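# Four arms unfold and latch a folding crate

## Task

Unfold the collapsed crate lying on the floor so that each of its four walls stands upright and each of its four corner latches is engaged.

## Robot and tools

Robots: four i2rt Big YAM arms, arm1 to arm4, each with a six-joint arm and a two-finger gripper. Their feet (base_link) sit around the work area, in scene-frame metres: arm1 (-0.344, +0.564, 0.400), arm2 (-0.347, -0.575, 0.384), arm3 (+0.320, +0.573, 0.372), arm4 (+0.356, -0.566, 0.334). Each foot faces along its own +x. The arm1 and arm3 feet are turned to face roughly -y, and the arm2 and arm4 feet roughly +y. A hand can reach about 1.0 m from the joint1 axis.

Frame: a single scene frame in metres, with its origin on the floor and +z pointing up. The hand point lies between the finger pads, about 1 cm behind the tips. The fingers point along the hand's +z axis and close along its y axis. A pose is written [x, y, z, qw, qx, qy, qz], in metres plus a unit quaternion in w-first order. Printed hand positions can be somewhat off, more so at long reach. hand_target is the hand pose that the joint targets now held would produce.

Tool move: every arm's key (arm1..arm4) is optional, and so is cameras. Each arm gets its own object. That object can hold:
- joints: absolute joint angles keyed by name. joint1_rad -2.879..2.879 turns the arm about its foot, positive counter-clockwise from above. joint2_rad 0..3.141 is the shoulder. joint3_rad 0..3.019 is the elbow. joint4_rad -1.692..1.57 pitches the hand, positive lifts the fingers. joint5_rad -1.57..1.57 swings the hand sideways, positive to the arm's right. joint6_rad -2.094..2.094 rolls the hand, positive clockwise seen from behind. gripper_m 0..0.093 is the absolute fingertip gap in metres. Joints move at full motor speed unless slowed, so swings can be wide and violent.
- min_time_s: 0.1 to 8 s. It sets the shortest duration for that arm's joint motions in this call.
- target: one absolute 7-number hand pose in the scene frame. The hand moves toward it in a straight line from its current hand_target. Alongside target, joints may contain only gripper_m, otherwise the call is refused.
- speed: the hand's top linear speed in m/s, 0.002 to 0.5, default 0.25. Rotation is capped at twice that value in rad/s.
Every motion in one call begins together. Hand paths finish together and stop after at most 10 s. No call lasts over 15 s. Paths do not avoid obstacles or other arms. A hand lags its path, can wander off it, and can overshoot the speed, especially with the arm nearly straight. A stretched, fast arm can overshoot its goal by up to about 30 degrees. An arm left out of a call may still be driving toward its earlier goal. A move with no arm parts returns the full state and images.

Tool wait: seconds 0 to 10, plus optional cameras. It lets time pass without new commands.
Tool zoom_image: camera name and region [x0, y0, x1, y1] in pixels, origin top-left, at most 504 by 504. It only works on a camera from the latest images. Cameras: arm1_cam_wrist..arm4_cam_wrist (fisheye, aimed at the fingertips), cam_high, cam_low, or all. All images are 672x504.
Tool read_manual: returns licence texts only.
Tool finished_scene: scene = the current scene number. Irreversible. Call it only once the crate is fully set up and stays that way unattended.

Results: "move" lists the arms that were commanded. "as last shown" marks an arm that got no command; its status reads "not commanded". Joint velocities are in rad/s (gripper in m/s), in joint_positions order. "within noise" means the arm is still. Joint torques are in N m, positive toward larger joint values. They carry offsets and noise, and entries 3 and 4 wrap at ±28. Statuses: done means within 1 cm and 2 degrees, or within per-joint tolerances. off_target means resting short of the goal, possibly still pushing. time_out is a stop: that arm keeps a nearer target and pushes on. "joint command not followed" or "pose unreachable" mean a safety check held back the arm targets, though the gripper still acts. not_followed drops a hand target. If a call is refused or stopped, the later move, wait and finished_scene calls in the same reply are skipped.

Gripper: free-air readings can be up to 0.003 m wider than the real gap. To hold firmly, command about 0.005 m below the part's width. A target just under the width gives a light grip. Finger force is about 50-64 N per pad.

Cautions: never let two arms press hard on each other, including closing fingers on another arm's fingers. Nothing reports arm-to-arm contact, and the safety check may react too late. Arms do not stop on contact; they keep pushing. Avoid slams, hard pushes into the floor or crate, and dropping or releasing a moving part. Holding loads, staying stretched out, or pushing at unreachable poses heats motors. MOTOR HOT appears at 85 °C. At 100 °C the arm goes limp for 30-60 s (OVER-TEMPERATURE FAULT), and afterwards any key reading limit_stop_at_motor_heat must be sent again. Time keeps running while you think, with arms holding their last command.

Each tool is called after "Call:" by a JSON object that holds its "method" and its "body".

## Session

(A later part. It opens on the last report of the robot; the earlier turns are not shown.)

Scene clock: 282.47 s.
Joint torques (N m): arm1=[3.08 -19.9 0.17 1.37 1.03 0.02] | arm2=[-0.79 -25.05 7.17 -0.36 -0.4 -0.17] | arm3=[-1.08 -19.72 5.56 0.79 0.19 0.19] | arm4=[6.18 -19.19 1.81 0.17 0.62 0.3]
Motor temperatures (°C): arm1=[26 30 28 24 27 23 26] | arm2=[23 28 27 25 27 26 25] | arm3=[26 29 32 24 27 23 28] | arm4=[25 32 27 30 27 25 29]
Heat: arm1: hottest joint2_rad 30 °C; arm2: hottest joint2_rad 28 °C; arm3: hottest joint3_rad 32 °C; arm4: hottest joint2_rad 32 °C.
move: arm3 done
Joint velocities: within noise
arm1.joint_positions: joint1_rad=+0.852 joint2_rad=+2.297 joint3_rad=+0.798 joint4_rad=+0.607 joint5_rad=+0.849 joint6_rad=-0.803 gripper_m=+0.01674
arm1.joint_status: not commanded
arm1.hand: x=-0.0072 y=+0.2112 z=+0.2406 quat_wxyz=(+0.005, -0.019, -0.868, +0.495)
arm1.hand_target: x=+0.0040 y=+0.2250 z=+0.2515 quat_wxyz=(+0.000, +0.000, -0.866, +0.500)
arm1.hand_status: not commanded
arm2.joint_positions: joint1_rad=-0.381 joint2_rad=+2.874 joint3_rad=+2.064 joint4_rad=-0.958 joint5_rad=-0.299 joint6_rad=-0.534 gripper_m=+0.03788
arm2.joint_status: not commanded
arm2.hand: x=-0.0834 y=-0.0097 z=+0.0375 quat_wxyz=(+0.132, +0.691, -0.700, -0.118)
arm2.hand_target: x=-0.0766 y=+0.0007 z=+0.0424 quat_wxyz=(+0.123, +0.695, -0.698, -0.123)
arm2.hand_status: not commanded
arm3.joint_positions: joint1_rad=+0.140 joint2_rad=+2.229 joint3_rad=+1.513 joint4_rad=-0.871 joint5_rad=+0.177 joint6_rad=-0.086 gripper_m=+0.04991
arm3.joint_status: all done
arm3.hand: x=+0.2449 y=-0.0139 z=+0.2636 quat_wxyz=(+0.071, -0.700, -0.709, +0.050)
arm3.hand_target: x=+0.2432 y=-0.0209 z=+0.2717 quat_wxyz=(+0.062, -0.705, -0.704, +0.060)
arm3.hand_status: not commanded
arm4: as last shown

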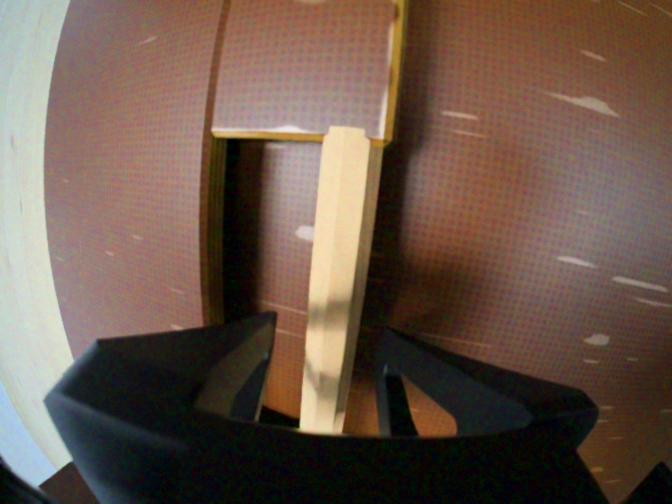

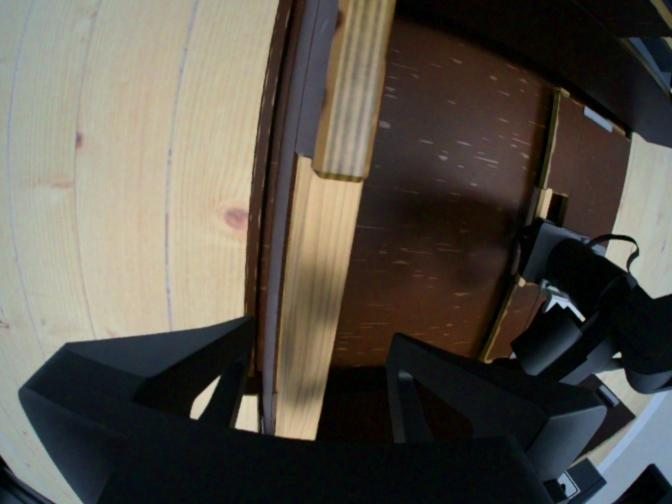

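Call:
{"method": "move", "body": {"arm2": {"joints": {"gripper_m": 0.003}}, "arm3": {"target": [0.245, 0.0, 0.42, -0.0616, 0.7044, 0.7044, -0.0616], "speed": 0.2}}}

Call:
{"method": "move", "body": {"arm2": {"target": [-0.097, 0.002, 0.170, 0.0923, 0.7011, -0.7011, -0.0923], "speed": 0.12}}}

Call:
{"method": "move", "body": {"arm2": {"target": [-0.181, 0.004, 0.250, 0, 0.7071, -0.7071, 0], "speed": 0.15}, "cameras": ["arm2_cam_wrist", "arm3_cam_wrist", "cam_low"]}}

Scene clock: 288.47 s.
Joint torques (N m): arm1=[3.25 -20.19 0.14 1.35 1.06 0.02] | arm2=[-0.32 -25.29 6.93 -0.39 -0.37 0.14] | arm3=[-0.62 -17.67 7.61 0.06 0.23 0.17] | arm4=[6.24 -19.25 1.81 0.18 0.62 0.3]
Motor temperatures (°C): arm1=[26 30 28 24 27 23 26] | arm2=[23 28 27 25 27 26 25] | arm3=[26 29 32 24 27 23 28] | arm4=[25 32 27 30 28 25 29]
Heat: arm1: hottest joint2_rad 30 °C; arm2: hottest joint2_rad 28 °C; arm3: hottest joint3_rad 32 °C; arm4: hottest joint2_rad 32 °C.
move: arm2 off_target; arm3 done
Joint velocities: within noise
arm1, arm4: as last shown
arm2.joint_positions: joint1_rad=-0.382 joint2_rad=+2.877 joint3_rad=+2.068 joint4_rad=-0.958 joint5_rad=-0.299 joint6_rad=-0.570 gripper_m=+0.01633
arm2.joint_status: gripper_m off_target (ended at +0.01635, target +0.00300)
arm2.hand: x=-0.0821 y=-0.0093 z=+0.0367 quat_wxyz=(+0.129, +0.704, -0.688, -0.121)
arm2.hand_target: x=-0.0755 y=+0.0003 z=+0.0425 quat_wxyz=(+0.122, +0.698, -0.695, -0.123)
arm2.hand_status: not commanded
arm3.joint_positions: joint1_rad=+0.140 joint2_rad=+1.964 joint3_rad=+1.513 joint4_rad=-1.110 joint5_rad=+0.177 joint6_rad=-0.086 gripper_m=+0.04991
arm3.joint_status: not commanded
arm3.hand: x=+0.2457 y=+0.0016 z=+0.4138 quat_wxyz=(+0.063, -0.701, -0.708, +0.060)
arm3.hand_target: x=+0.2449 y=-0.0016 z=+0.4197 quat_wxyz=(+0.061, -0.704, -0.704, +0.062)
arm3.hand_status: done (0.006 m and 0.6 deg from the pose sent, 0.157 m and 1.9 deg at the start)
pictures: none

Scene clock: 290.10 s.
Joint torques (N m): arm1=[3.08 -20.31 0.1 1.4 1.03 0.04] | arm2=[0.32 -30.39 4.56 -1.37 -0.93 0.39] | arm3=[-0.15 -17.9 7.61 -0.1 0.26 0.15] | arm4=[6.24 -19.19 1.81 0.2 0.62 0.31]
Motor temperatures (°C): arm1=[26 30 28 24 27 23 26] | arm2=[23 29 27 25 27 26 25] | arm3=[26 29 32 24 27 23 28] | arm4=[25 32 27 30 28 25 29]
Heat: arm1: hottest joint2_rad 30 °C; arm2: hottest joint2_rad 29 °C; arm3: hottest joint3_rad 32 °C; arm4: hottest joint2_rad 32 °C.
move: arm2 off_target
Joint velocities: within noise
arm1, arm3, arm4: as last shown
arm2.joint_positions: joint1_rad=-0.335 joint2_rad=+2.628 joint3_rad=+1.826 joint4_rad=-0.915 joint5_rad=-0.216 joint6_rad=-0.524 gripper_m=+0.01633
arm2.joint_status: not commanded
arm2.hand: x=-0.1002 y=-0.0102 z=+0.1259 quat_wxyz=(+0.100, +0.714, -0.688, -0.082)
arm2.hand_target: x=-0.0997 y=+0.0041 z=+0.1680 quat_wxyz=(+0.093, +0.703, -0.699, -0.092)
arm2.hand_status: off_target (0.046 m and 2.6 deg from the pose sent, 0.135 m and 5.5 deg at the start)
pictures: none

Scene clock: 291.67 s.
Joint torques (N m): arm1=[3.25 -20.13 0.08 1.26 1.07 0.01] | arm2=[0.62 -26.75 5.31 -0.03 -0.43 0.4] | arm3=[-0.62 -18.14 7.49 -0.05 0.21 0.19] | arm4=[6.18 -19.19 1.83 0.2 0.62 0.31]
Motor temperatures (°C): arm1=[26 30 28 24 27 23 26] | arm2=[23 29 27 25 27 26 25] | arm3=[26 29 32 24 27 23 28] | arm4=[25 32 27 30 28 25 29]
Heat: arm1: hottest joint2_rad 30 °C; arm2: hottest joint2_rad 29 °C; arm3: hottest joint3_rad 32 °C; arm4: hottest joint2_rad 32 °C.
move: arm2 off_target
Joint velocities: within noise
arm1, arm3, arm4: as last shown
arm2.joint_positions: joint1_rad=-0.155 joint2_rad=+2.337 joint3_rad=+1.539 joint4_rad=-0.820 joint5_rad=+0.010 joint6_rad=-0.319 gripper_m=+0.01529
arm2.joint_status: not commanded
arm2.hand: x=-0.1754 y=-0.0119 z=+0.2197 quat_wxyz=(+0.018, +0.717, -0.697, +0.015)
arm2.hand_target: x=-0.1778 y=+0.0035 z=+0.2499 quat_wxyz=(-0.001, +0.706, -0.708, +0.000)
arm2.hand_status: off_target (0.035 m and 3.1 deg from the pose sent, 0.149 m and 15.0 deg at the start)

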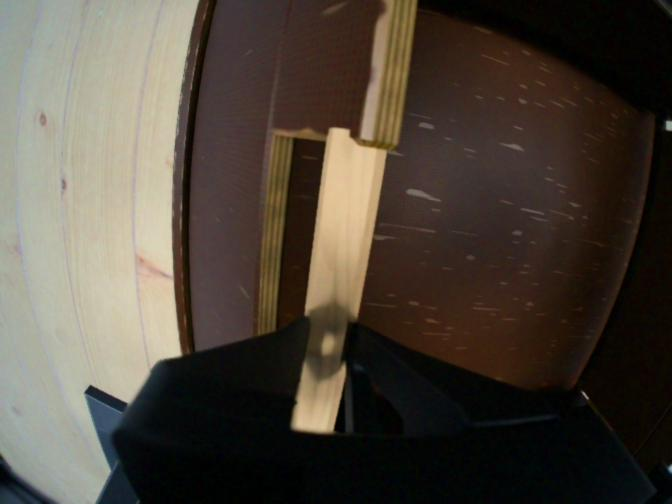

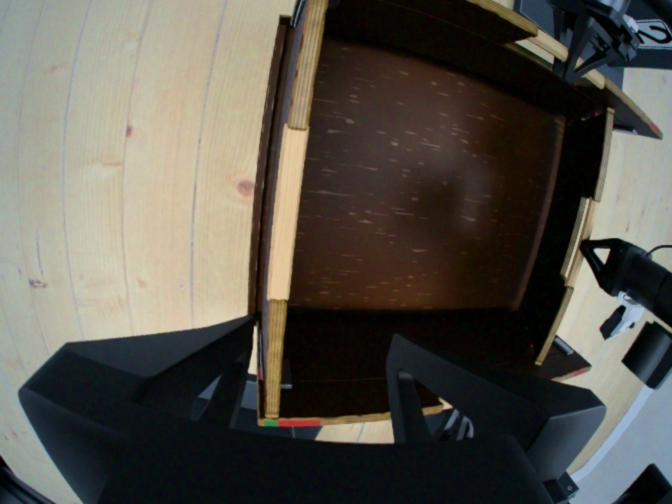

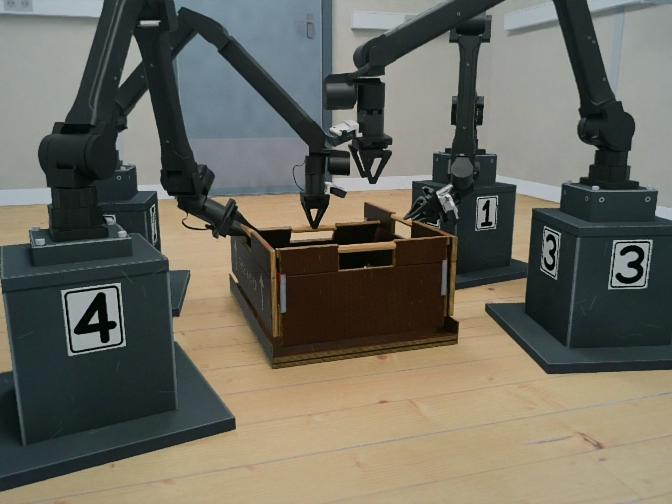

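Call:
{"method": "move", "body": {"arm2": {"target": [-0.255, 0.004, 0.276, -0.0493, 0.7054, -0.7054, 0.0493], "speed": 0.15}}}

Call:
{"method": "move", "body": {"arm2": {"target": [-0.315, 0.004, 0.274, -0.0616, 0.7044, -0.7044, 0.0616], "speed": 0.08}, "cameras": ["arm2_cam_wrist", "cam_low", "cam_high"]}}

Call:
{"method": "zoom_image", "body": {"camera": "cam_high", "region": [240, 190, 430, 400]}}

Scene clock: 294.60 s.
Joint torques (N m): arm1=[3.08 -20.54 0.14 1.4 1.09 0.01] | arm2=[1.38 -24.94 5.75 -0.01 -0.65 0.39] | arm3=[-0.62 -17.85 7.51 -0.03 0.24 0.14] | arm4=[6.18 -19.25 1.83 0.18 0.62 0.3]
Motor temperatures (°C): arm1=[26 30 28 24 27 23 26] | arm2=[23 29 27 25 27 26 25] | arm3=[26 29 32 24 27 23 27] | arm4=[25 32 27 30 28 25 29]
Heat: arm1: hottest joint2_rad 30 °C; arm2: hottest joint2_rad 29 °C; arm3: hottest joint3_rad 32 °C; arm4: hottest joint2_rad 32 °C.
move: arm2 off_target
Joint velocities: within noise
arm1, arm3: as last shown
arm2.joint_positions: joint1_rad=-0.003 joint2_rad=+2.245 joint3_rad=+1.452 joint4_rad=-0.815 joint5_rad=+0.157 joint6_rad=-0.152 gripper_m=+0.01454
arm2.joint_status: not commanded
arm2.hand: x=-0.2399 y=-0.0144 z=+0.2506 quat_wxyz=(-0.032, +0.710, -0.699, +0.074)
arm2.hand_target: x=-0.2500 y=+0.0008 z=+0.2758 quat_wxyz=(-0.046, +0.703, -0.708, +0.053)
arm2.hand_status: off_target (0.035 m and 3.6 deg from the pose sent, 0.099 m and 8.8 deg at the start)
arm4.joint_positions: joint1_rad=+0.850 joint2_rad=+2.139 joint3_rad=+0.871 joint4_rad=+0.357 joint5_rad=+0.882 joint6_rad=-0.795 gripper_m=+0.01556
arm4.joint_status: not commanded
arm4.hand: x=-0.0223 y=-0.1986 z=+0.2371 quat_wxyz=(-0.499, +0.866, -0.017, +0.013)
arm4.hand_target: x=-0.0340 y=-0.2240 z=+0.2486 quat_wxyz=(-0.500, +0.866, +0.003, +0.002)
arm4.hand_status: not commanded
pictures: none

Scene clock: 296.13 s.
Joint torques (N m): arm1=[3.25 -20.31 0.16 1.25 1.07 0.03] | arm2=[-0.15 -23 5.86 0.25 0.23 0.04] | arm3=[-0.85 -17.85 7.62 -0.23 0.24 0.1] | arm4=[6.24 -19.19 1.81 0.18 0.62 0.31]
Motor temperatures (°C): arm1=[26 30 28 24 27 23 26] | arm2=[23 29 27 25 27 26 25] | arm3=[26 29 32 24 27 23 27] | arm4=[25 32 27 30 28 25 29]
Heat: arm1: hottest joint2_rad 30 °C; arm2: hottest joint2_rad 29 °C; arm3: hottest joint3_rad 32 °C; arm4: hottest joint2_rad 32 °C.
move: arm2 off_target
Joint velocities: within noise
arm1, arm3, arm4: as last shown
arm2.joint_positions: joint1_rad=+0.142 joint2_rad=+2.223 joint3_rad=+1.443 joint4_rad=-0.817 joint5_rad=+0.165 joint6_rad=-0.012 gripper_m=+0.00313
arm2.joint_status: not commanded
arm2.on_its_own: gripper_m moved -0.01140 to your old target +0.00300
arm2.hand: x=-0.3211 y=-0.0044 z=+0.2601 quat_wxyz=(-0.049, +0.712, -0.697, +0.068)
arm2.hand_target: x=-0.3161 y=+0.0047 z=+0.2729 quat_wxyz=(-0.060, +0.705, -0.704, +0.059)
arm2.hand_status: off_target (0.017 m and 2.0 deg from the pose sent, 0.081 m and 3.8 deg at the start)
pictures: arm2_cam_wrist, cam_high, cam_low

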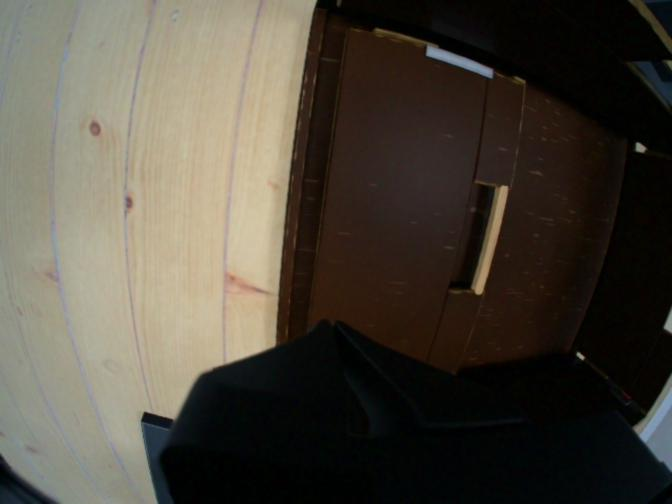

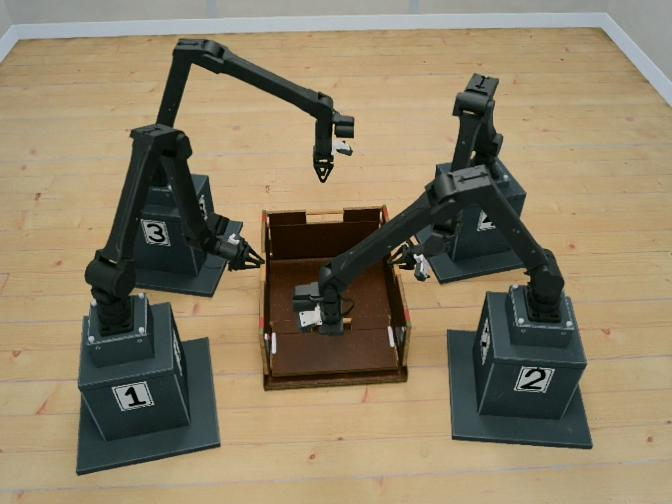

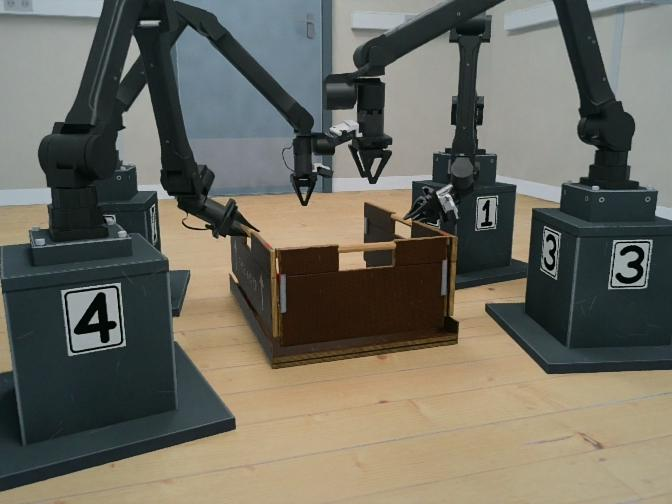

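Scaled by 2.400 from the camera's image (finer frame: 960x720).

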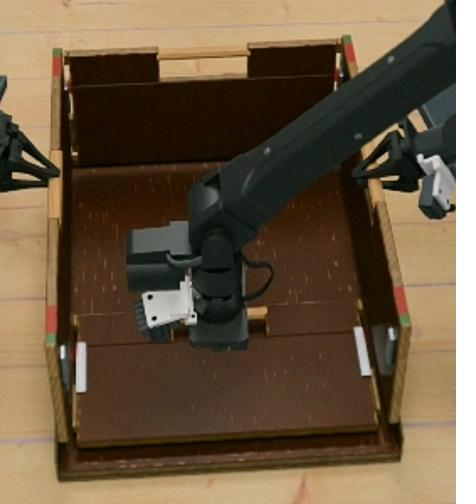

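Call:
{"method": "move", "body": {"arm2": {"target": [-0.082, 0.003, 0.13, 0.0493, 0.7054, -0.7054, -0.0493], "speed": 0.3, "joints": {"gripper_m": 0.038}}}}

Call:
{"method": "move", "body": {"arm2": {"target": [-0.076, 0.003, 0.034, 0.0493, 0.7054, -0.7054, -0.0493], "speed": 0.15}, "cameras": ["arm2_cam_wrist"]}}

Call:
{"method": "zoom_image", "body": {"camera": "arm2_cam_wrist", "region": [200, 200, 460, 440]}}

Scene clock: 307.03 s.
Joint torques (N m): arm1=[3.19 -20.6 -0.05 1.47 1.06 0.03] | arm2=[0.15 -23.94 7.28 -0.17 -0.25 -0.14] | arm3=[-0.32 -17.85 7.45 -0.09 0.21 0.17] | arm4=[6.18 -19.25 1.81 0.18 0.62 0.3]
Motor temperatures (°C): arm1=[26 30 28 24 27 23 26] | arm2=[23 29 27 25 27 26 25] | arm3=[26 30 32 24 26 23 27] | arm4=[25 32 27 30 28 25 29]
Heat: arm1: hottest joint2_rad 30 °C; arm2: hottest joint2_rad 29 °C; arm3: hottest joint3_rad 32 °C; arm4: hottest joint2_rad 32 °C.
move: arm2 off_target
Joint velocities: within noise
arm1, arm3, arm4: as last shown
arm2.joint_positions: joint1_rad=-0.321 joint2_rad=+2.598 joint3_rad=+1.769 joint4_rad=-0.823 joint5_rad=-0.122 joint6_rad=-0.448 gripper_m=+0.03787
arm2.joint_status: all done
arm2.hand: x=-0.0917 y=-0.0100 z=+0.1256 quat_wxyz=(+0.057, +0.700, -0.710, -0.044)
arm2.hand_target: x=-0.0889 y=+0.0033 z=+0.1306 quat_wxyz=(+0.049, +0.705, -0.705, -0.049)
arm2.hand_status: off_target (0.017 m and 1.4 deg from the pose sent, 0.272 m and 17.6 deg at the start)
pictures: none

Scene clock: 308.57 s.
Joint torques (N m): arm1=[3.31 -20.6 0.09 1.36 1.05 0.03] | arm2=[-0.09 -24.59 6.8 0.38 -0.27 -0.15] | arm3=[-0.73 -18.02 7.62 -0.09 0.24 0.16] | arm4=[6.24 -19.19 1.8 0.18 0.62 0.3]
Motor temperatures (°C): arm1=[26 30 28 24 27 23 26] | arm2=[23 29 27 25 27 26 25] | arm3=[26 30 32 24 26 23 27] | arm4=[25 32 27 30 28 25 29]
Heat: arm1: hottest joint2_rad 30 °C; arm2: hottest joint2_rad 29 °C; arm3: hottest joint3_rad 32 °C; arm4: hottest joint2_rad 32 °C.
move: arm2 off_target
Joint velocities: within noise
arm1, arm3, arm4: as last shown
arm2.joint_positions: joint1_rad=-0.338 joint2_rad=+2.818 joint3_rad=+1.933 joint4_rad=-0.783 joint5_rad=-0.122 joint6_rad=-0.466 gripper_m=+0.03789
arm2.joint_status: not commanded
arm2.hand: x=-0.0817 y=-0.0135 z=+0.0297 quat_wxyz=(+0.065, +0.700, -0.710, -0.043)
arm2.hand_target: x=-0.0727 y=+0.0005 z=+0.0343 quat_wxyz=(+0.049, +0.703, -0.708, -0.050)
arm2.hand_status: off_target (0.018 m and 2.1 deg from the pose sent, 0.094 m and 1.4 deg at the start)

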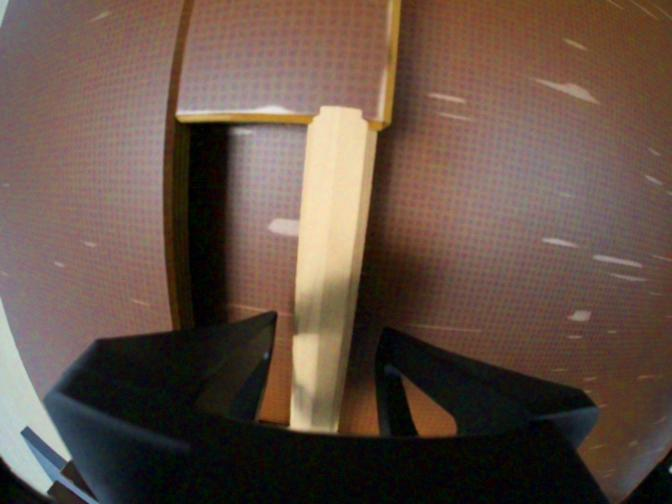

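Scaled by 1.938 from the camera's image (finer frame: 960x720).

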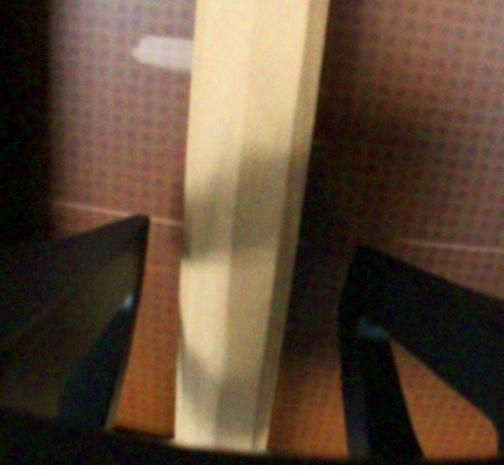

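Call:
{"method": "move", "body": {"arm2": {"joints": {"gripper_m": 0.002}}}}

Call:
{"method": "move", "body": {"arm2": {"target": [-0.100, 0.003, 0.164, 0.0493, 0.7054, -0.7054, -0.0493], "speed": 0.12}}}

Call:
{"method": "move", "body": {"arm2": {"target": [-0.176, 0.003, 0.236, 0, 0.7071, -0.7071, 0], "speed": 0.12}, "cameras": ["arm2_cam_wrist"]}}

Call:
{"method": "zoom_image", "body": {"camera": "arm2_cam_wrist", "region": [200, 200, 460, 440]}}

Scene clock: 313.10 s.
Joint torques (N m): arm1=[2.67 -20.6 0.12 1.43 1.01 0.01] | arm2=[-0.38 -24.64 6.82 0.36 -0.21 0.18] | arm3=[-0.67 -17.73 7.56 -0.16 0.26 0.15] | arm4=[6.18 -19.25 1.83 0.18 0.62 0.31]
Motor temperatures (°C): arm1=[26 30 28 24 27 23 26] | arm2=[23 30 27 25 27 26 25] | arm3=[26 30 32 24 26 23 27] | arm4=[25 32 27 30 28 25 29]
Heat: arm1: hottest joint2_rad 30 °C; arm2: hottest joint2_rad 30 °C; arm3: hottest joint3_rad 32 °C; arm4: hottest joint2_rad 32 °C.
move: arm2 off_target
Joint velocities: within noise
arm1.joint_positions: joint1_rad=+0.852 joint2_rad=+2.297 joint3_rad=+0.798 joint4_rad=+0.607 joint5_rad=+0.849 joint6_rad=-0.803 gripper_m=+0.01674
arm1.joint_status: not commanded
arm1.hand: x=-0.0072 y=+0.2112 z=+0.2406 quat_wxyz=(+0.005, -0.019, -0.868, +0.495)
arm1.hand_target: x=+0.0040 y=+0.2250 z=+0.2515 quat_wxyz=(+0.000, +0.000, -0.866, +0.500)
arm1.hand_status: not commanded
arm2.joint_positions: joint1_rad=-0.335 joint2_rad=+2.818 joint3_rad=+1.933 joint4_rad=-0.783 joint5_rad=-0.124 joint6_rad=-0.503 gripper_m=+0.01725
arm2.joint_status: gripper_m off_target (ended at +0.01728, target +0.00200)
arm2.hand: x=-0.0836 y=-0.0125 z=+0.0297 quat_wxyz=(+0.064, +0.714, -0.696, -0.045)
arm2.hand_target: x=-0.0745 y=+0.0014 z=+0.0343 quat_wxyz=(+0.049, +0.707, -0.703, -0.050)
arm2.hand_status: not commanded
arm3, arm4: as last shown
pictures: none

Scene clock: 314.77 s.
Joint torques (N m): arm1=[3.02 -20.66 0.17 1.39 1.09 0.02] | arm2=[0.67 -30.33 4.68 -1.18 -0.93 0.56] | arm3=[-0.44 -17.55 7.6 -0.05 0.23 0.14] | arm4=[6.18 -19.25 1.83 0.18 0.62 0.31]
Motor temperatures (°C): arm1=[26 30 28 24 27 23 26] | arm2=[23 30 27 25 27 26 25] | arm3=[26 30 32 24 26 23 27] | arm4=[25 32 27 30 28 25 29]
Heat: arm1: hottest joint2_rad 30 °C; arm2: hottest joint2_rad 30 °C; arm3: hottest joint3_rad 32 °C; arm4: hottest joint2_rad 32 °C.
move: arm2 off_target
Joint velocities: within noise
arm1, arm4: as last shown
arm2.joint_positions: joint1_rad=-0.307 joint2_rad=+2.607 joint3_rad=+1.756 joint4_rad=-0.808 joint5_rad=-0.107 joint6_rad=-0.495 gripper_m=+0.01697
arm2.joint_status: not commanded
arm2.hand: x=-0.1002 y=-0.0141 z=+0.1162 quat_wxyz=(+0.058, +0.722, -0.689, -0.037)
arm2.hand_target: x=-0.1004 y=+0.0055 z=+0.1609 quat_wxyz=(+0.046, +0.707, -0.704, -0.050)
arm2.hand_status: off_target (0.051 m and 3.2 deg from the pose sent, 0.136 m and 2.3 deg at the start)
arm3.joint_positions: joint1_rad=+0.140 joint2_rad=+1.964 joint3_rad=+1.513 joint4_rad=-1.110 joint5_rad=+0.177 joint6_rad=-0.086 gripper_m=+0.04991
arm3.joint_status: not commanded
arm3.hand: x=+0.2457 y=+0.0016 z=+0.4138 quat_wxyz=(+0.063, -0.701, -0.708, +0.060)
arm3.hand_target: x=+0.2449 y=-0.0016 z=+0.4197 quat_wxyz=(+0.061, -0.704, -0.704, +0.062)
arm3.hand_status: not commanded
pictures: none

Scene clock: 316.30 s.
Joint torques (N m): arm1=[2.78 -20.54 0.12 1.26 0.99 -0.01] | arm2=[1.55 -27.52 5.12 -0.46 -0.91 0.64] | arm3=[-0.91 -17.9 7.54 -0.13 0.21 0.19] | arm4=[6.18 -19.19 1.81 0.18 0.62 0.3]
Motor temperatures (°C): arm1=[26 30 28 24 27 23 26] | arm2=[23 30 27 25 27 26 25] | arm3=[26 30 32 24 26 23 27] | arm4=[25 32 27 30 28 25 29]
Heat: arm1: hottest joint2_rad 30 °C; arm2: hottest joint2_rad 30 °C; arm3: hottest joint3_rad 32 °C; arm4: hottest joint2_rad 32 °C.
move: arm2 off_target
Joint velocities: within noise
arm1, arm3, arm4: as last shown
arm2.joint_positions: joint1_rad=-0.178 joint2_rad=+2.372 joint3_rad=+1.545 joint4_rad=-0.786 joint5_rad=+0.020 joint6_rad=-0.348 gripper_m=+0.01697
arm2.joint_status: not commanded
arm2.hand: x=-0.1604 y=-0.0158 z=+0.2009 quat_wxyz=(+0.014, +0.719, -0.695, +0.019)
arm2.hand_target: x=-0.1701 y=+0.0018 z=+0.2351 quat_wxyz=(+0.000, +0.705, -0.709, +0.000)
arm2.hand_status: off_target (0.043 m and 3.3 deg from the pose sent, 0.143 m and 8.3 deg at the start)

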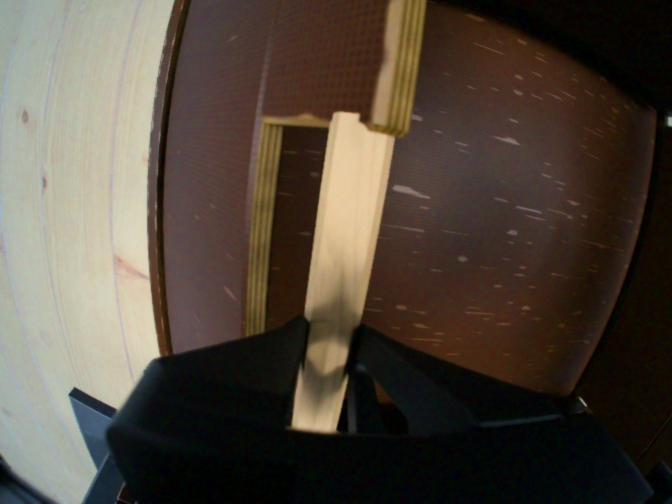

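Scaled by 1.938 from the camera's image (finer frame: 960x720).

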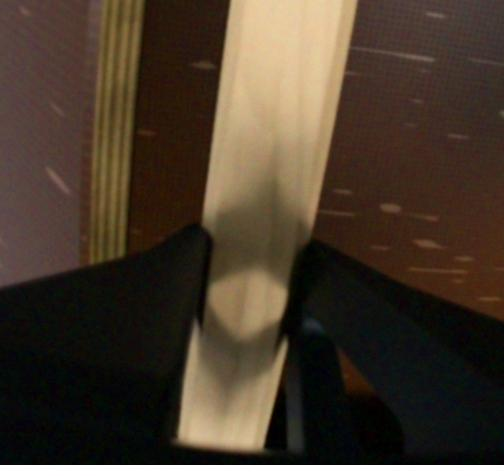

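Call:
{"method": "move", "body": {"arm2": {"target": [-0.256, 0.003, 0.258, -0.0308, 0.7064, -0.7064, 0.0308], "speed": 0.12}}}

Call:
{"method": "move", "body": {"arm2": {"target": [-0.305, 0.003, 0.254, -0.0493, 0.7054, -0.7054, 0.0493], "speed": 0.06}, "cameras": ["arm2_cam_wrist", "cam_high"]}}

Scene clock: 319.73 s.
Joint torques (N m): arm1=[3.19 -20.54 0.1 1.43 1.05 0.01] | arm2=[2.96 -23.71 5.91 0.53 -1.19 0.66] | arm3=[-0.38 -18.14 7.56 -0.14 0.23 0.15] | arm4=[6.18 -19.25 1.83 0.18 0.62 0.31]
Motor temperatures (°C): arm1=[26 30 28 24 28 23 26] | arm2=[23 30 27 25 27 26 25] | arm3=[26 30 33 24 26 23 27] | arm4=[25 32 27 30 28 25 29]
Heat: arm1: hottest joint2_rad 30 °C; arm2: hottest joint2_rad 30 °C; arm3: hottest joint3_rad 33 °C; arm4: hottest joint2_rad 32 °C.
move: arm2 off_target
Joint velocities: arm1=[within noise] | arm2=[within noise] | arm3=[within noise] | arm4=[-0.015 0.005 -0.046 -0.002 -0.022 -0.022 0]
arm1, arm3, arm4: as last shown
arm2.joint_positions: joint1_rad=-0.029 joint2_rad=+2.259 joint3_rad=+1.452 joint4_rad=-0.808 joint5_rad=+0.115 joint6_rad=-0.191 gripper_m=+0.01672
arm2.joint_status: not commanded
arm2.hand: x=-0.2326 y=-0.0180 z=+0.2420 quat_wxyz=(-0.015, +0.716, -0.696, +0.060)
arm2.hand_target: x=-0.2546 y=+0.0008 z=+0.2581 quat_wxyz=(-0.027, +0.707, -0.706, +0.034)
arm2.hand_status: off_target (0.035 m and 4.1 deg from the pose sent, 0.113 m and 5.7 deg at the start)
pictures: none

Scene clock: 321.13 s.
Joint torques (N m): arm1=[3.14 -20.42 0.24 1.29 1.04 0.02] | arm2=[5.89 -22.12 5.85 1.24 -1.79 0.8] | arm3=[-0.5 -18.08 7.61 -0.16 0.22 0.2] | arm4=[6.18 -19.25 1.81 0.18 0.62 0.31]
Motor temperatures (°C): arm1=[26 30 28 24 28 23 26] | arm2=[24 30 27 25 28 26 25] | arm3=[26 30 33 24 26 23 27] | arm4=[25 32 27 30 28 25 29]
Heat: arm1: hottest joint2_rad 30 °C; arm2: hottest joint2_rad 30 °C; arm3: hottest joint3_rad 33 °C; arm4: hottest joint2_rad 32 °C.
move: arm2 off_target
Joint velocities: within noise
arm1, arm3: as last shown
arm2.joint_positions: joint1_rad=+0.038 joint2_rad=+2.240 joint3_rad=+1.430 joint4_rad=-0.808 joint5_rad=+0.181 joint6_rad=-0.107 gripper_m=+0.01671
arm2.joint_status: not commanded
arm2.hand: x=-0.2598 y=-0.0188 z=+0.2482 quat_wxyz=(-0.040, +0.709, -0.699, +0.085)
arm2.hand_target: x=-0.3042 y=+0.0008 z=+0.2544 quat_wxyz=(-0.047, +0.707, -0.704, +0.050)
arm2.hand_status: off_target (0.051 m and 4.3 deg from the pose sent, 0.076 m and 4.4 deg at the start)
arm4.joint_positions: joint1_rad=+0.850 joint2_rad=+2.139 joint3_rad=+0.871 joint4_rad=+0.357 joint5_rad=+0.882 joint6_rad=-0.795 gripper_m=+0.01556
arm4.joint_status: not commanded
arm4.hand: x=-0.0223 y=-0.1986 z=+0.2371 quat_wxyz=(-0.499, +0.866, -0.017, +0.013)
arm4.hand_target: x=-0.0340 y=-0.2240 z=+0.2486 quat_wxyz=(-0.500, +0.866, +0.003, +0.002)
arm4.hand_status: not commanded

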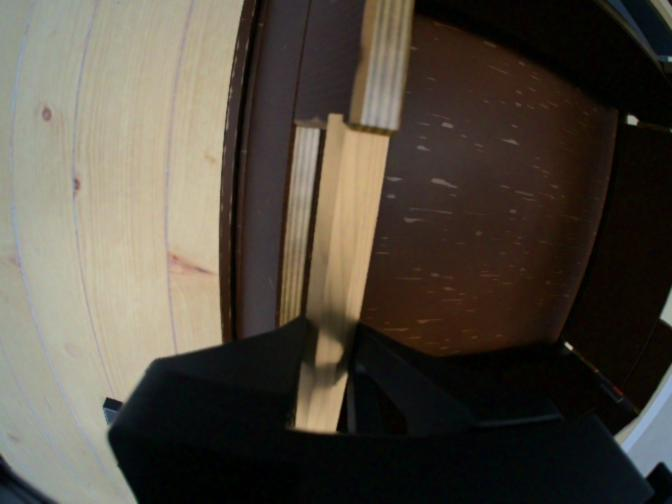

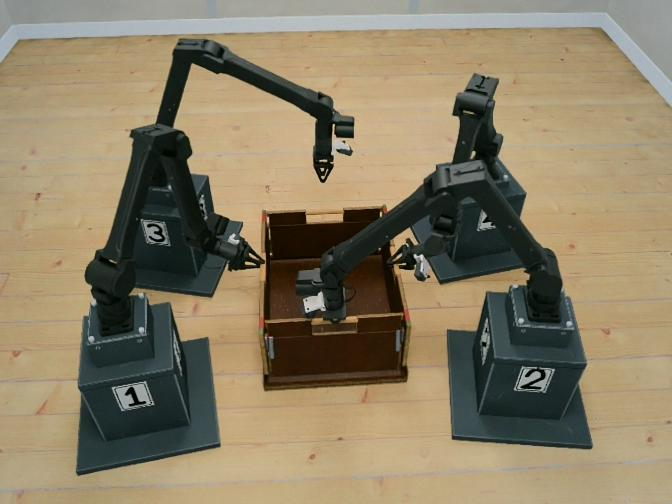

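Call:
{"method": "move", "body": {"arm2": {"target": [-0.348, 0.002, 0.252, -0.0493, 0.7054, -0.7054, 0.0493], "speed": 0.06}, "cameras": ["arm2_cam_wrist", "cam_high"]}}

Call:
{"method": "zoom_image", "body": {"camera": "cam_high", "region": [240, 290, 430, 400]}}

Scene clock: 323.43 s.
Joint torques (N m): arm1=[3.31 -20.54 0.08 1.43 1.05 -0.02] | arm2=[5.83 -20.66 6.63 1.37 -2.3 0.63] | arm3=[-0.73 -18.37 7.65 -0.16 0.22 0.2] | arm4=[6.18 -19.19 1.81 0.2 0.62 0.3]
Motor temperatures (°C): arm1=[26 30 28 24 28 23 26] | arm2=[24 30 27 25 28 26 25] | arm3=[26 30 33 24 26 23 27] | arm4=[25 32 27 30 28 25 29]
Heat: arm1: hottest joint2_rad 30 °C; arm2: hottest joint2_rad 30 °C; arm3: hottest joint3_rad 33 °C; arm4: hottest joint2_rad 32 °C.
move: arm2 off_target
Joint velocities: within noise
arm1, arm3, arm4: as last shown
arm2.joint_positions: joint1_rad=+0.113 joint2_rad=+2.225 joint3_rad=+1.417 joint4_rad=-0.818 joint5_rad=+0.197 joint6_rad=-0.015 gripper_m=+0.01669
arm2.joint_status: not commanded
arm2.hand: x=-0.2993 y=-0.0197 z=+0.2536 quat_wxyz=(-0.049, +0.703, -0.704, +0.090)
arm2.hand_target: x=-0.3465 y=-0.0006 z=+0.2536 quat_wxyz=(-0.049, +0.706, -0.704, +0.050)
arm2.hand_status: off_target (0.053 m and 4.7 deg from the pose sent, 0.091 m and 4.3 deg at the start)
arm4.hand_target: x=-0.0339 y=-0.2238 z=+0.2486 quat_wxyz=(-0.501, +0.866, +0.003, +0.002)

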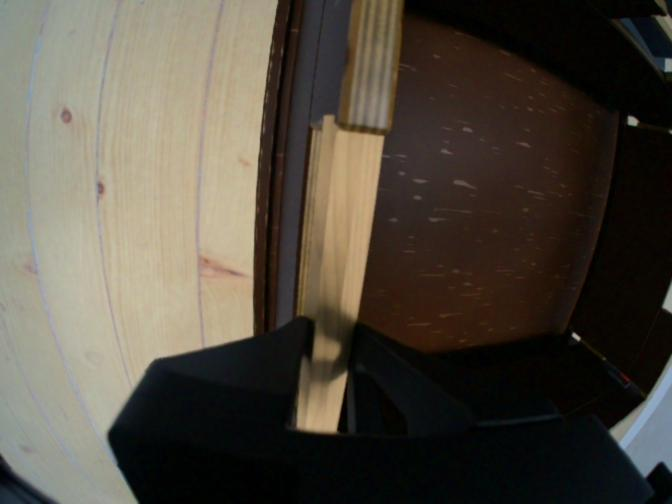

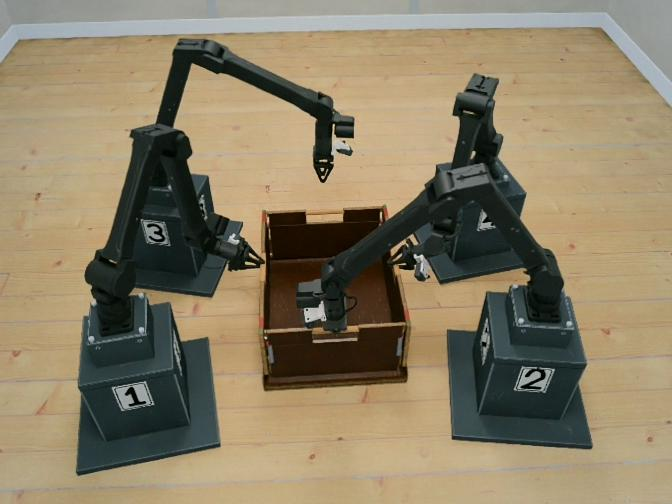

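Scaled by 2.653 from the camera's image (finer frame: 960x720).

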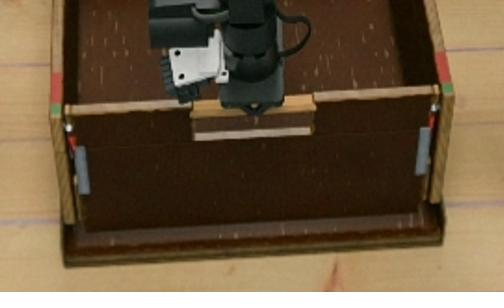

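Call:
{"method": "move", "body": {"arm2": {"target": [-0.375, 0.002, 0.250, -0.0493, 0.7054, -0.7054, 0.0493], "speed": 0.06}, "cameras": ["arm2_cam_wrist", "cam_high"]}}

Call:
{"method": "zoom_image", "body": {"camera": "cam_high", "region": [240, 290, 430, 400]}}

Scene clock: 326.57 s.
Joint torques (N m): arm1=[3.25 -20.19 0.23 1.31 1.04 0] | arm2=[9.52 -20.42 6.49 1.24 -2.44 0.88] | arm3=[-1.03 -18.2 7.57 -0.08 0.2 0.16] | arm4=[6.12 -19.19 1.81 0.2 0.62 0.3]
Motor temperatures (°C): arm1=[26 30 28 24 28 23 26] | arm2=[24 30 27 25 29 26 25] | arm3=[26 30 33 24 26 23 27] | arm4=[25 32 27 30 28 25 29]
Heat: arm1: hottest joint2_rad 30 °C; arm2: hottest joint2_rad 30 °C; arm3: hottest joint3_rad 33 °C; arm4: hottest joint2_rad 32 °C.
move: arm2 off_target
Joint velocities: within noise
arm1, arm3, arm4: as last shown
arm2.joint_positions: joint1_rad=+0.113 joint2_rad=+2.225 joint3_rad=+1.417 joint4_rad=-0.818 joint5_rad=+0.197 joint6_rad=+0.006 gripper_m=+0.01669
arm2.joint_status: not commanded
arm2.hand: x=-0.2993 y=-0.0197 z=+0.2536 quat_wxyz=(-0.049, +0.695, -0.712, +0.090)
arm2.hand_target: x=-0.3712 y=-0.0037 z=+0.2516 quat_wxyz=(-0.047, +0.706, -0.704, +0.050)
arm2.hand_status: off_target (0.079 m and 4.8 deg from the pose sent, 0.079 m and 4.7 deg at the start)

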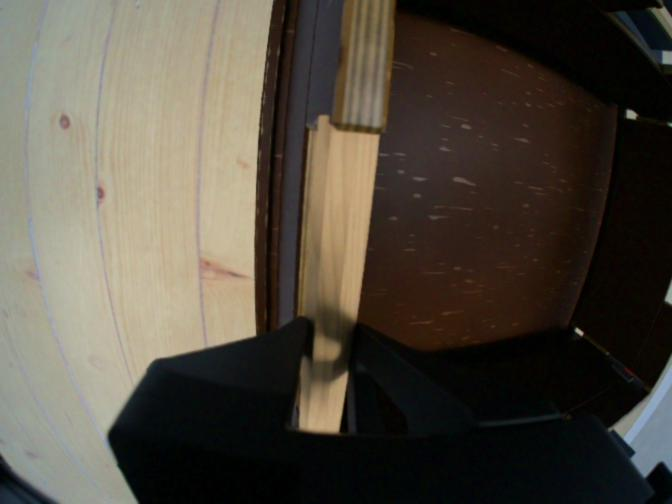

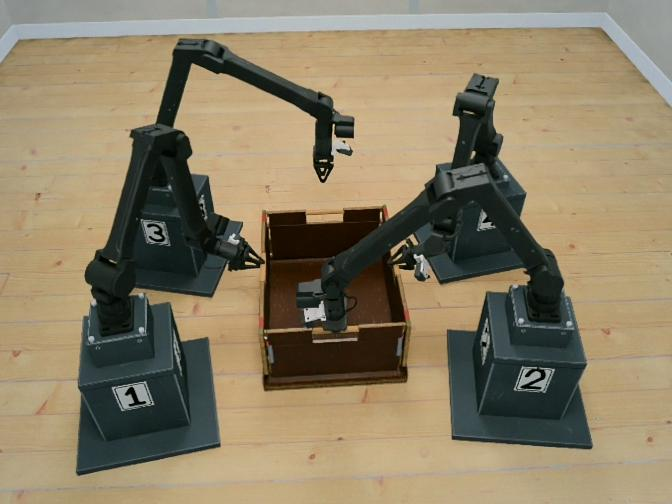

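Scaled by 2.653 from the camera's image (finer frame: 960x720).

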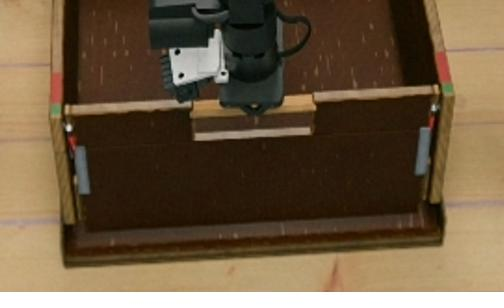

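Call:
{"method": "move", "body": {"arm2": {"target": [-0.258, 0.002, 0.256, -0.0493, 0.7054, -0.7054, 0.0493], "speed": 0.08}, "cameras": ["arm2_cam_wrist", "arm3_cam_wrist", "arm1_cam_wrist", "arm4_cam_wrist", "cam_high", "cam_low"]}}

Call:
{"method": "zoom_image", "body": {"camera": "cam_high", "region": [240, 190, 430, 400]}}

Call:
{"method": "zoom_image", "body": {"camera": "cam_low", "region": [200, 180, 480, 390]}}

Scene clock: 329.67 s.
Joint torques (N m): arm1=[3.19 -20.84 0.13 1.43 1.09 0.06] | arm2=[-4.31 -20.6 7.06 1.91 0.02 -0.19] | arm3=[-0.5 -18.08 7.62 -0.08 0.22 0.15] | arm4=[6.12 -19.25 1.81 0.18 0.62 0.31]
Motor temperatures (°C): arm1=[26 30 28 24 28 23 26] | arm2=[24 30 26 25 29 26 25] | arm3=[26 30 33 24 26 23 27] | arm4=[25 32 27 30 28 25 29]
Heat: arm1: hottest joint2_rad 30 °C; arm2: hottest joint2_rad 30 °C; arm3: hottest joint3_rad 33 °C; arm4: hottest joint2_rad 32 °C.
move: arm2 off_target
Joint velocities: within noise
arm1, arm3, arm4: as last shown
arm2.joint_positions: joint1_rad=+0.084 joint2_rad=+2.222 joint3_rad=+1.417 joint4_rad=-0.818 joint5_rad=+0.132 joint6_rad=-0.086 gripper_m=+0.01669
arm2.joint_status: not commanded
arm2.hand: x=-0.2941 y=-0.0200 z=+0.2534 quat_wxyz=(-0.024, +0.718, -0.692, +0.067)
arm2.hand_target: x=-0.2657 y=+0.0010 z=+0.2567 quat_wxyz=(-0.047, +0.706, -0.706, +0.046)
arm2.hand_status: off_target (0.042 m and 4.1 deg from the pose sent, 0.047 m and 4.8 deg at the start)
pictures: arm1_cam_wrist, arm2_cam_wrist, arm3_cam_wrist, arm4_cam_wrist, cam_high, cam_low

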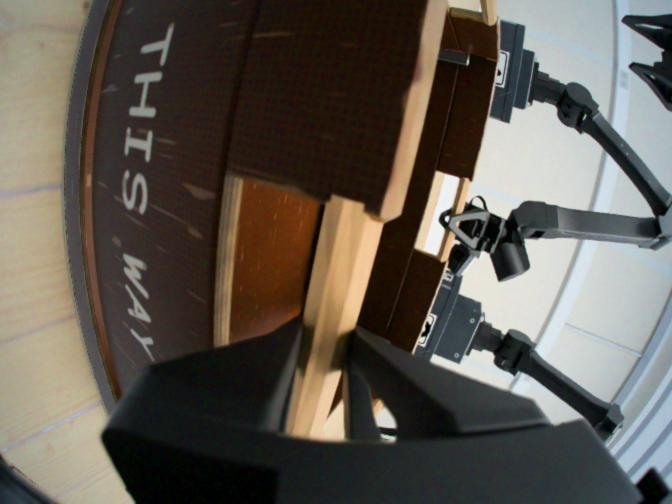

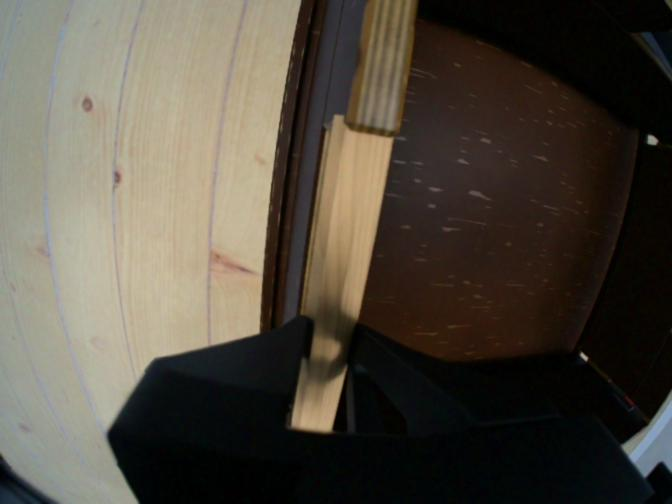

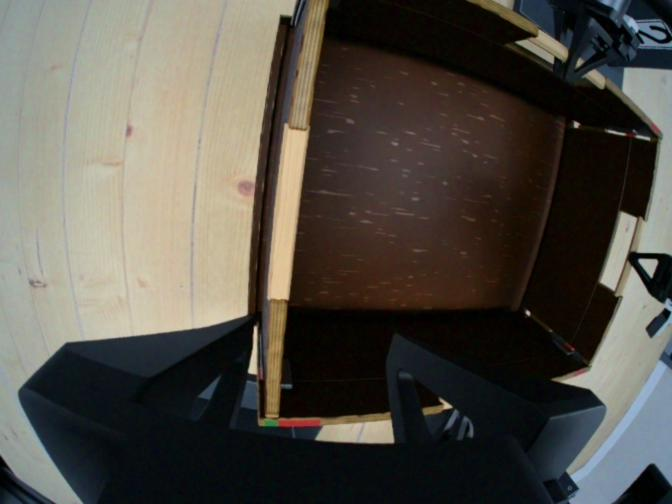

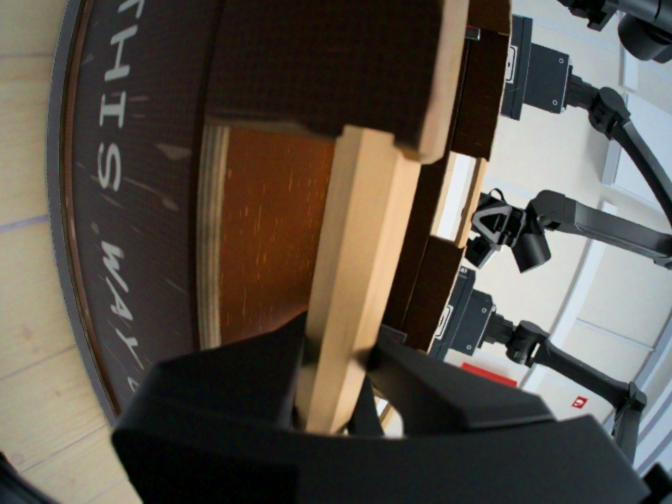

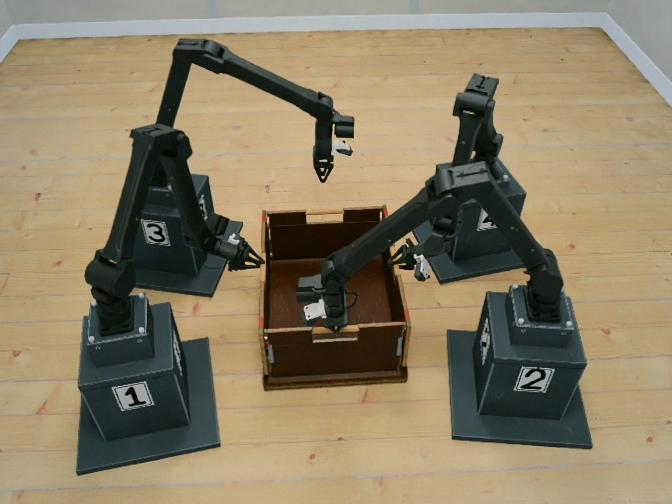

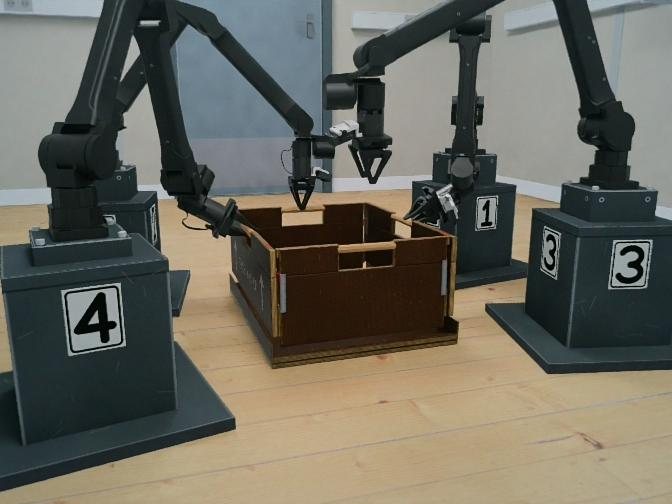

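Scaled by 2.400 from the camera's image (finer frame: 960x720).

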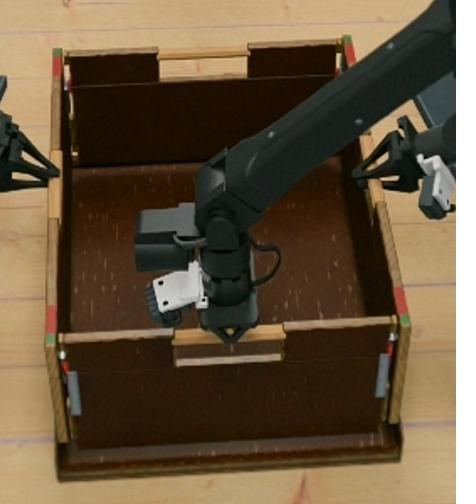

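Scaled by 1.800 from the camera's image (finer frame: 960x720).

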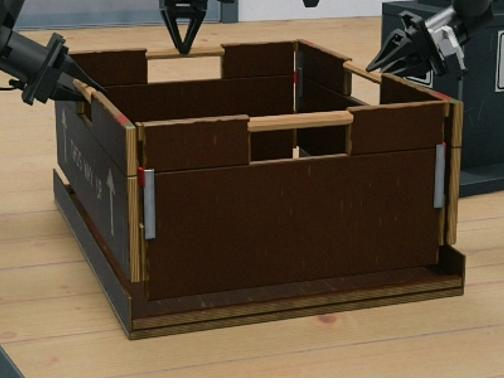

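Call:
{"method": "zoom_image", "body": {"camera": "cam_high", "region": [250, 310, 300, 370]}}

Call:
{"method": "zoom_image", "body": {"camera": "cam_high", "region": [380, 310, 430, 370]}}

Call:
{"method": "zoom_image", "body": {"camera": "arm3_cam_wrist", "region": [480, 80, 672, 400]}}

Call:
{"method": "zoom_image", "body": {"camera": "cam_high", "region": [250, 195, 300, 245]}}

Call:
{"method": "zoom_image", "body": {"camera": "cam_high", "region": [360, 190, 410, 240]}}

Scaled by 8.400 from the camera's image (finer frame: 960x720).

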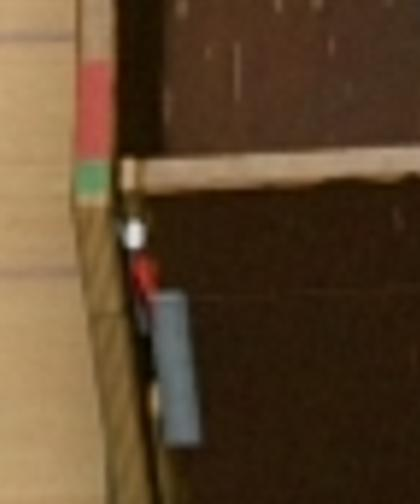

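Scaled by 8.400 from the camera's image (finer frame: 960x720).

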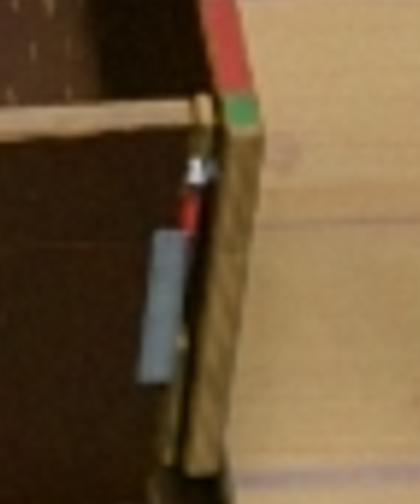

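Scaled by 1.575 from the camera's image (finer frame: 960x720).

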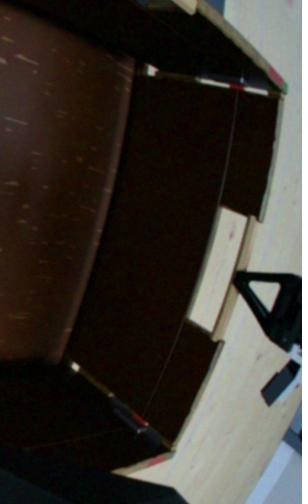

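Scaled by 10.080 from the camera's image (finer frame: 960x720).

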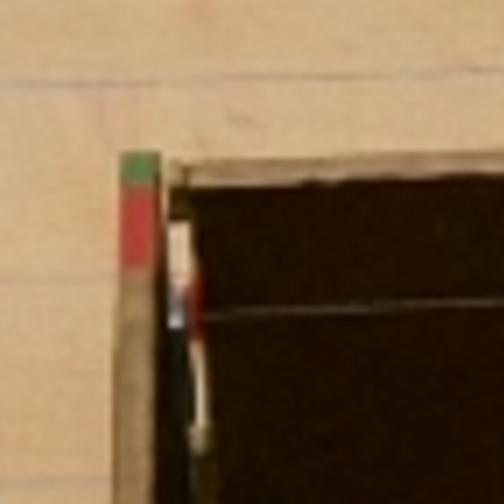

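Scaled by 10.080 from the camera's image (finer frame: 960x720).

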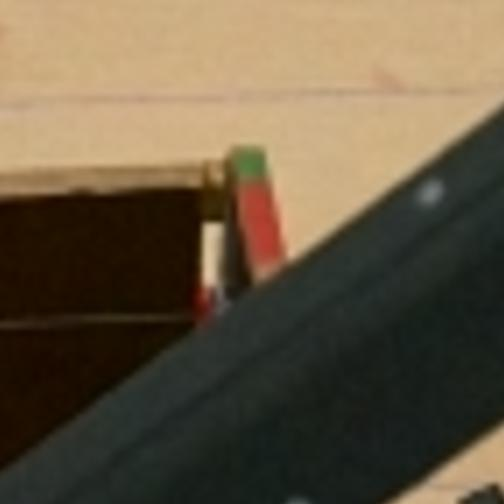

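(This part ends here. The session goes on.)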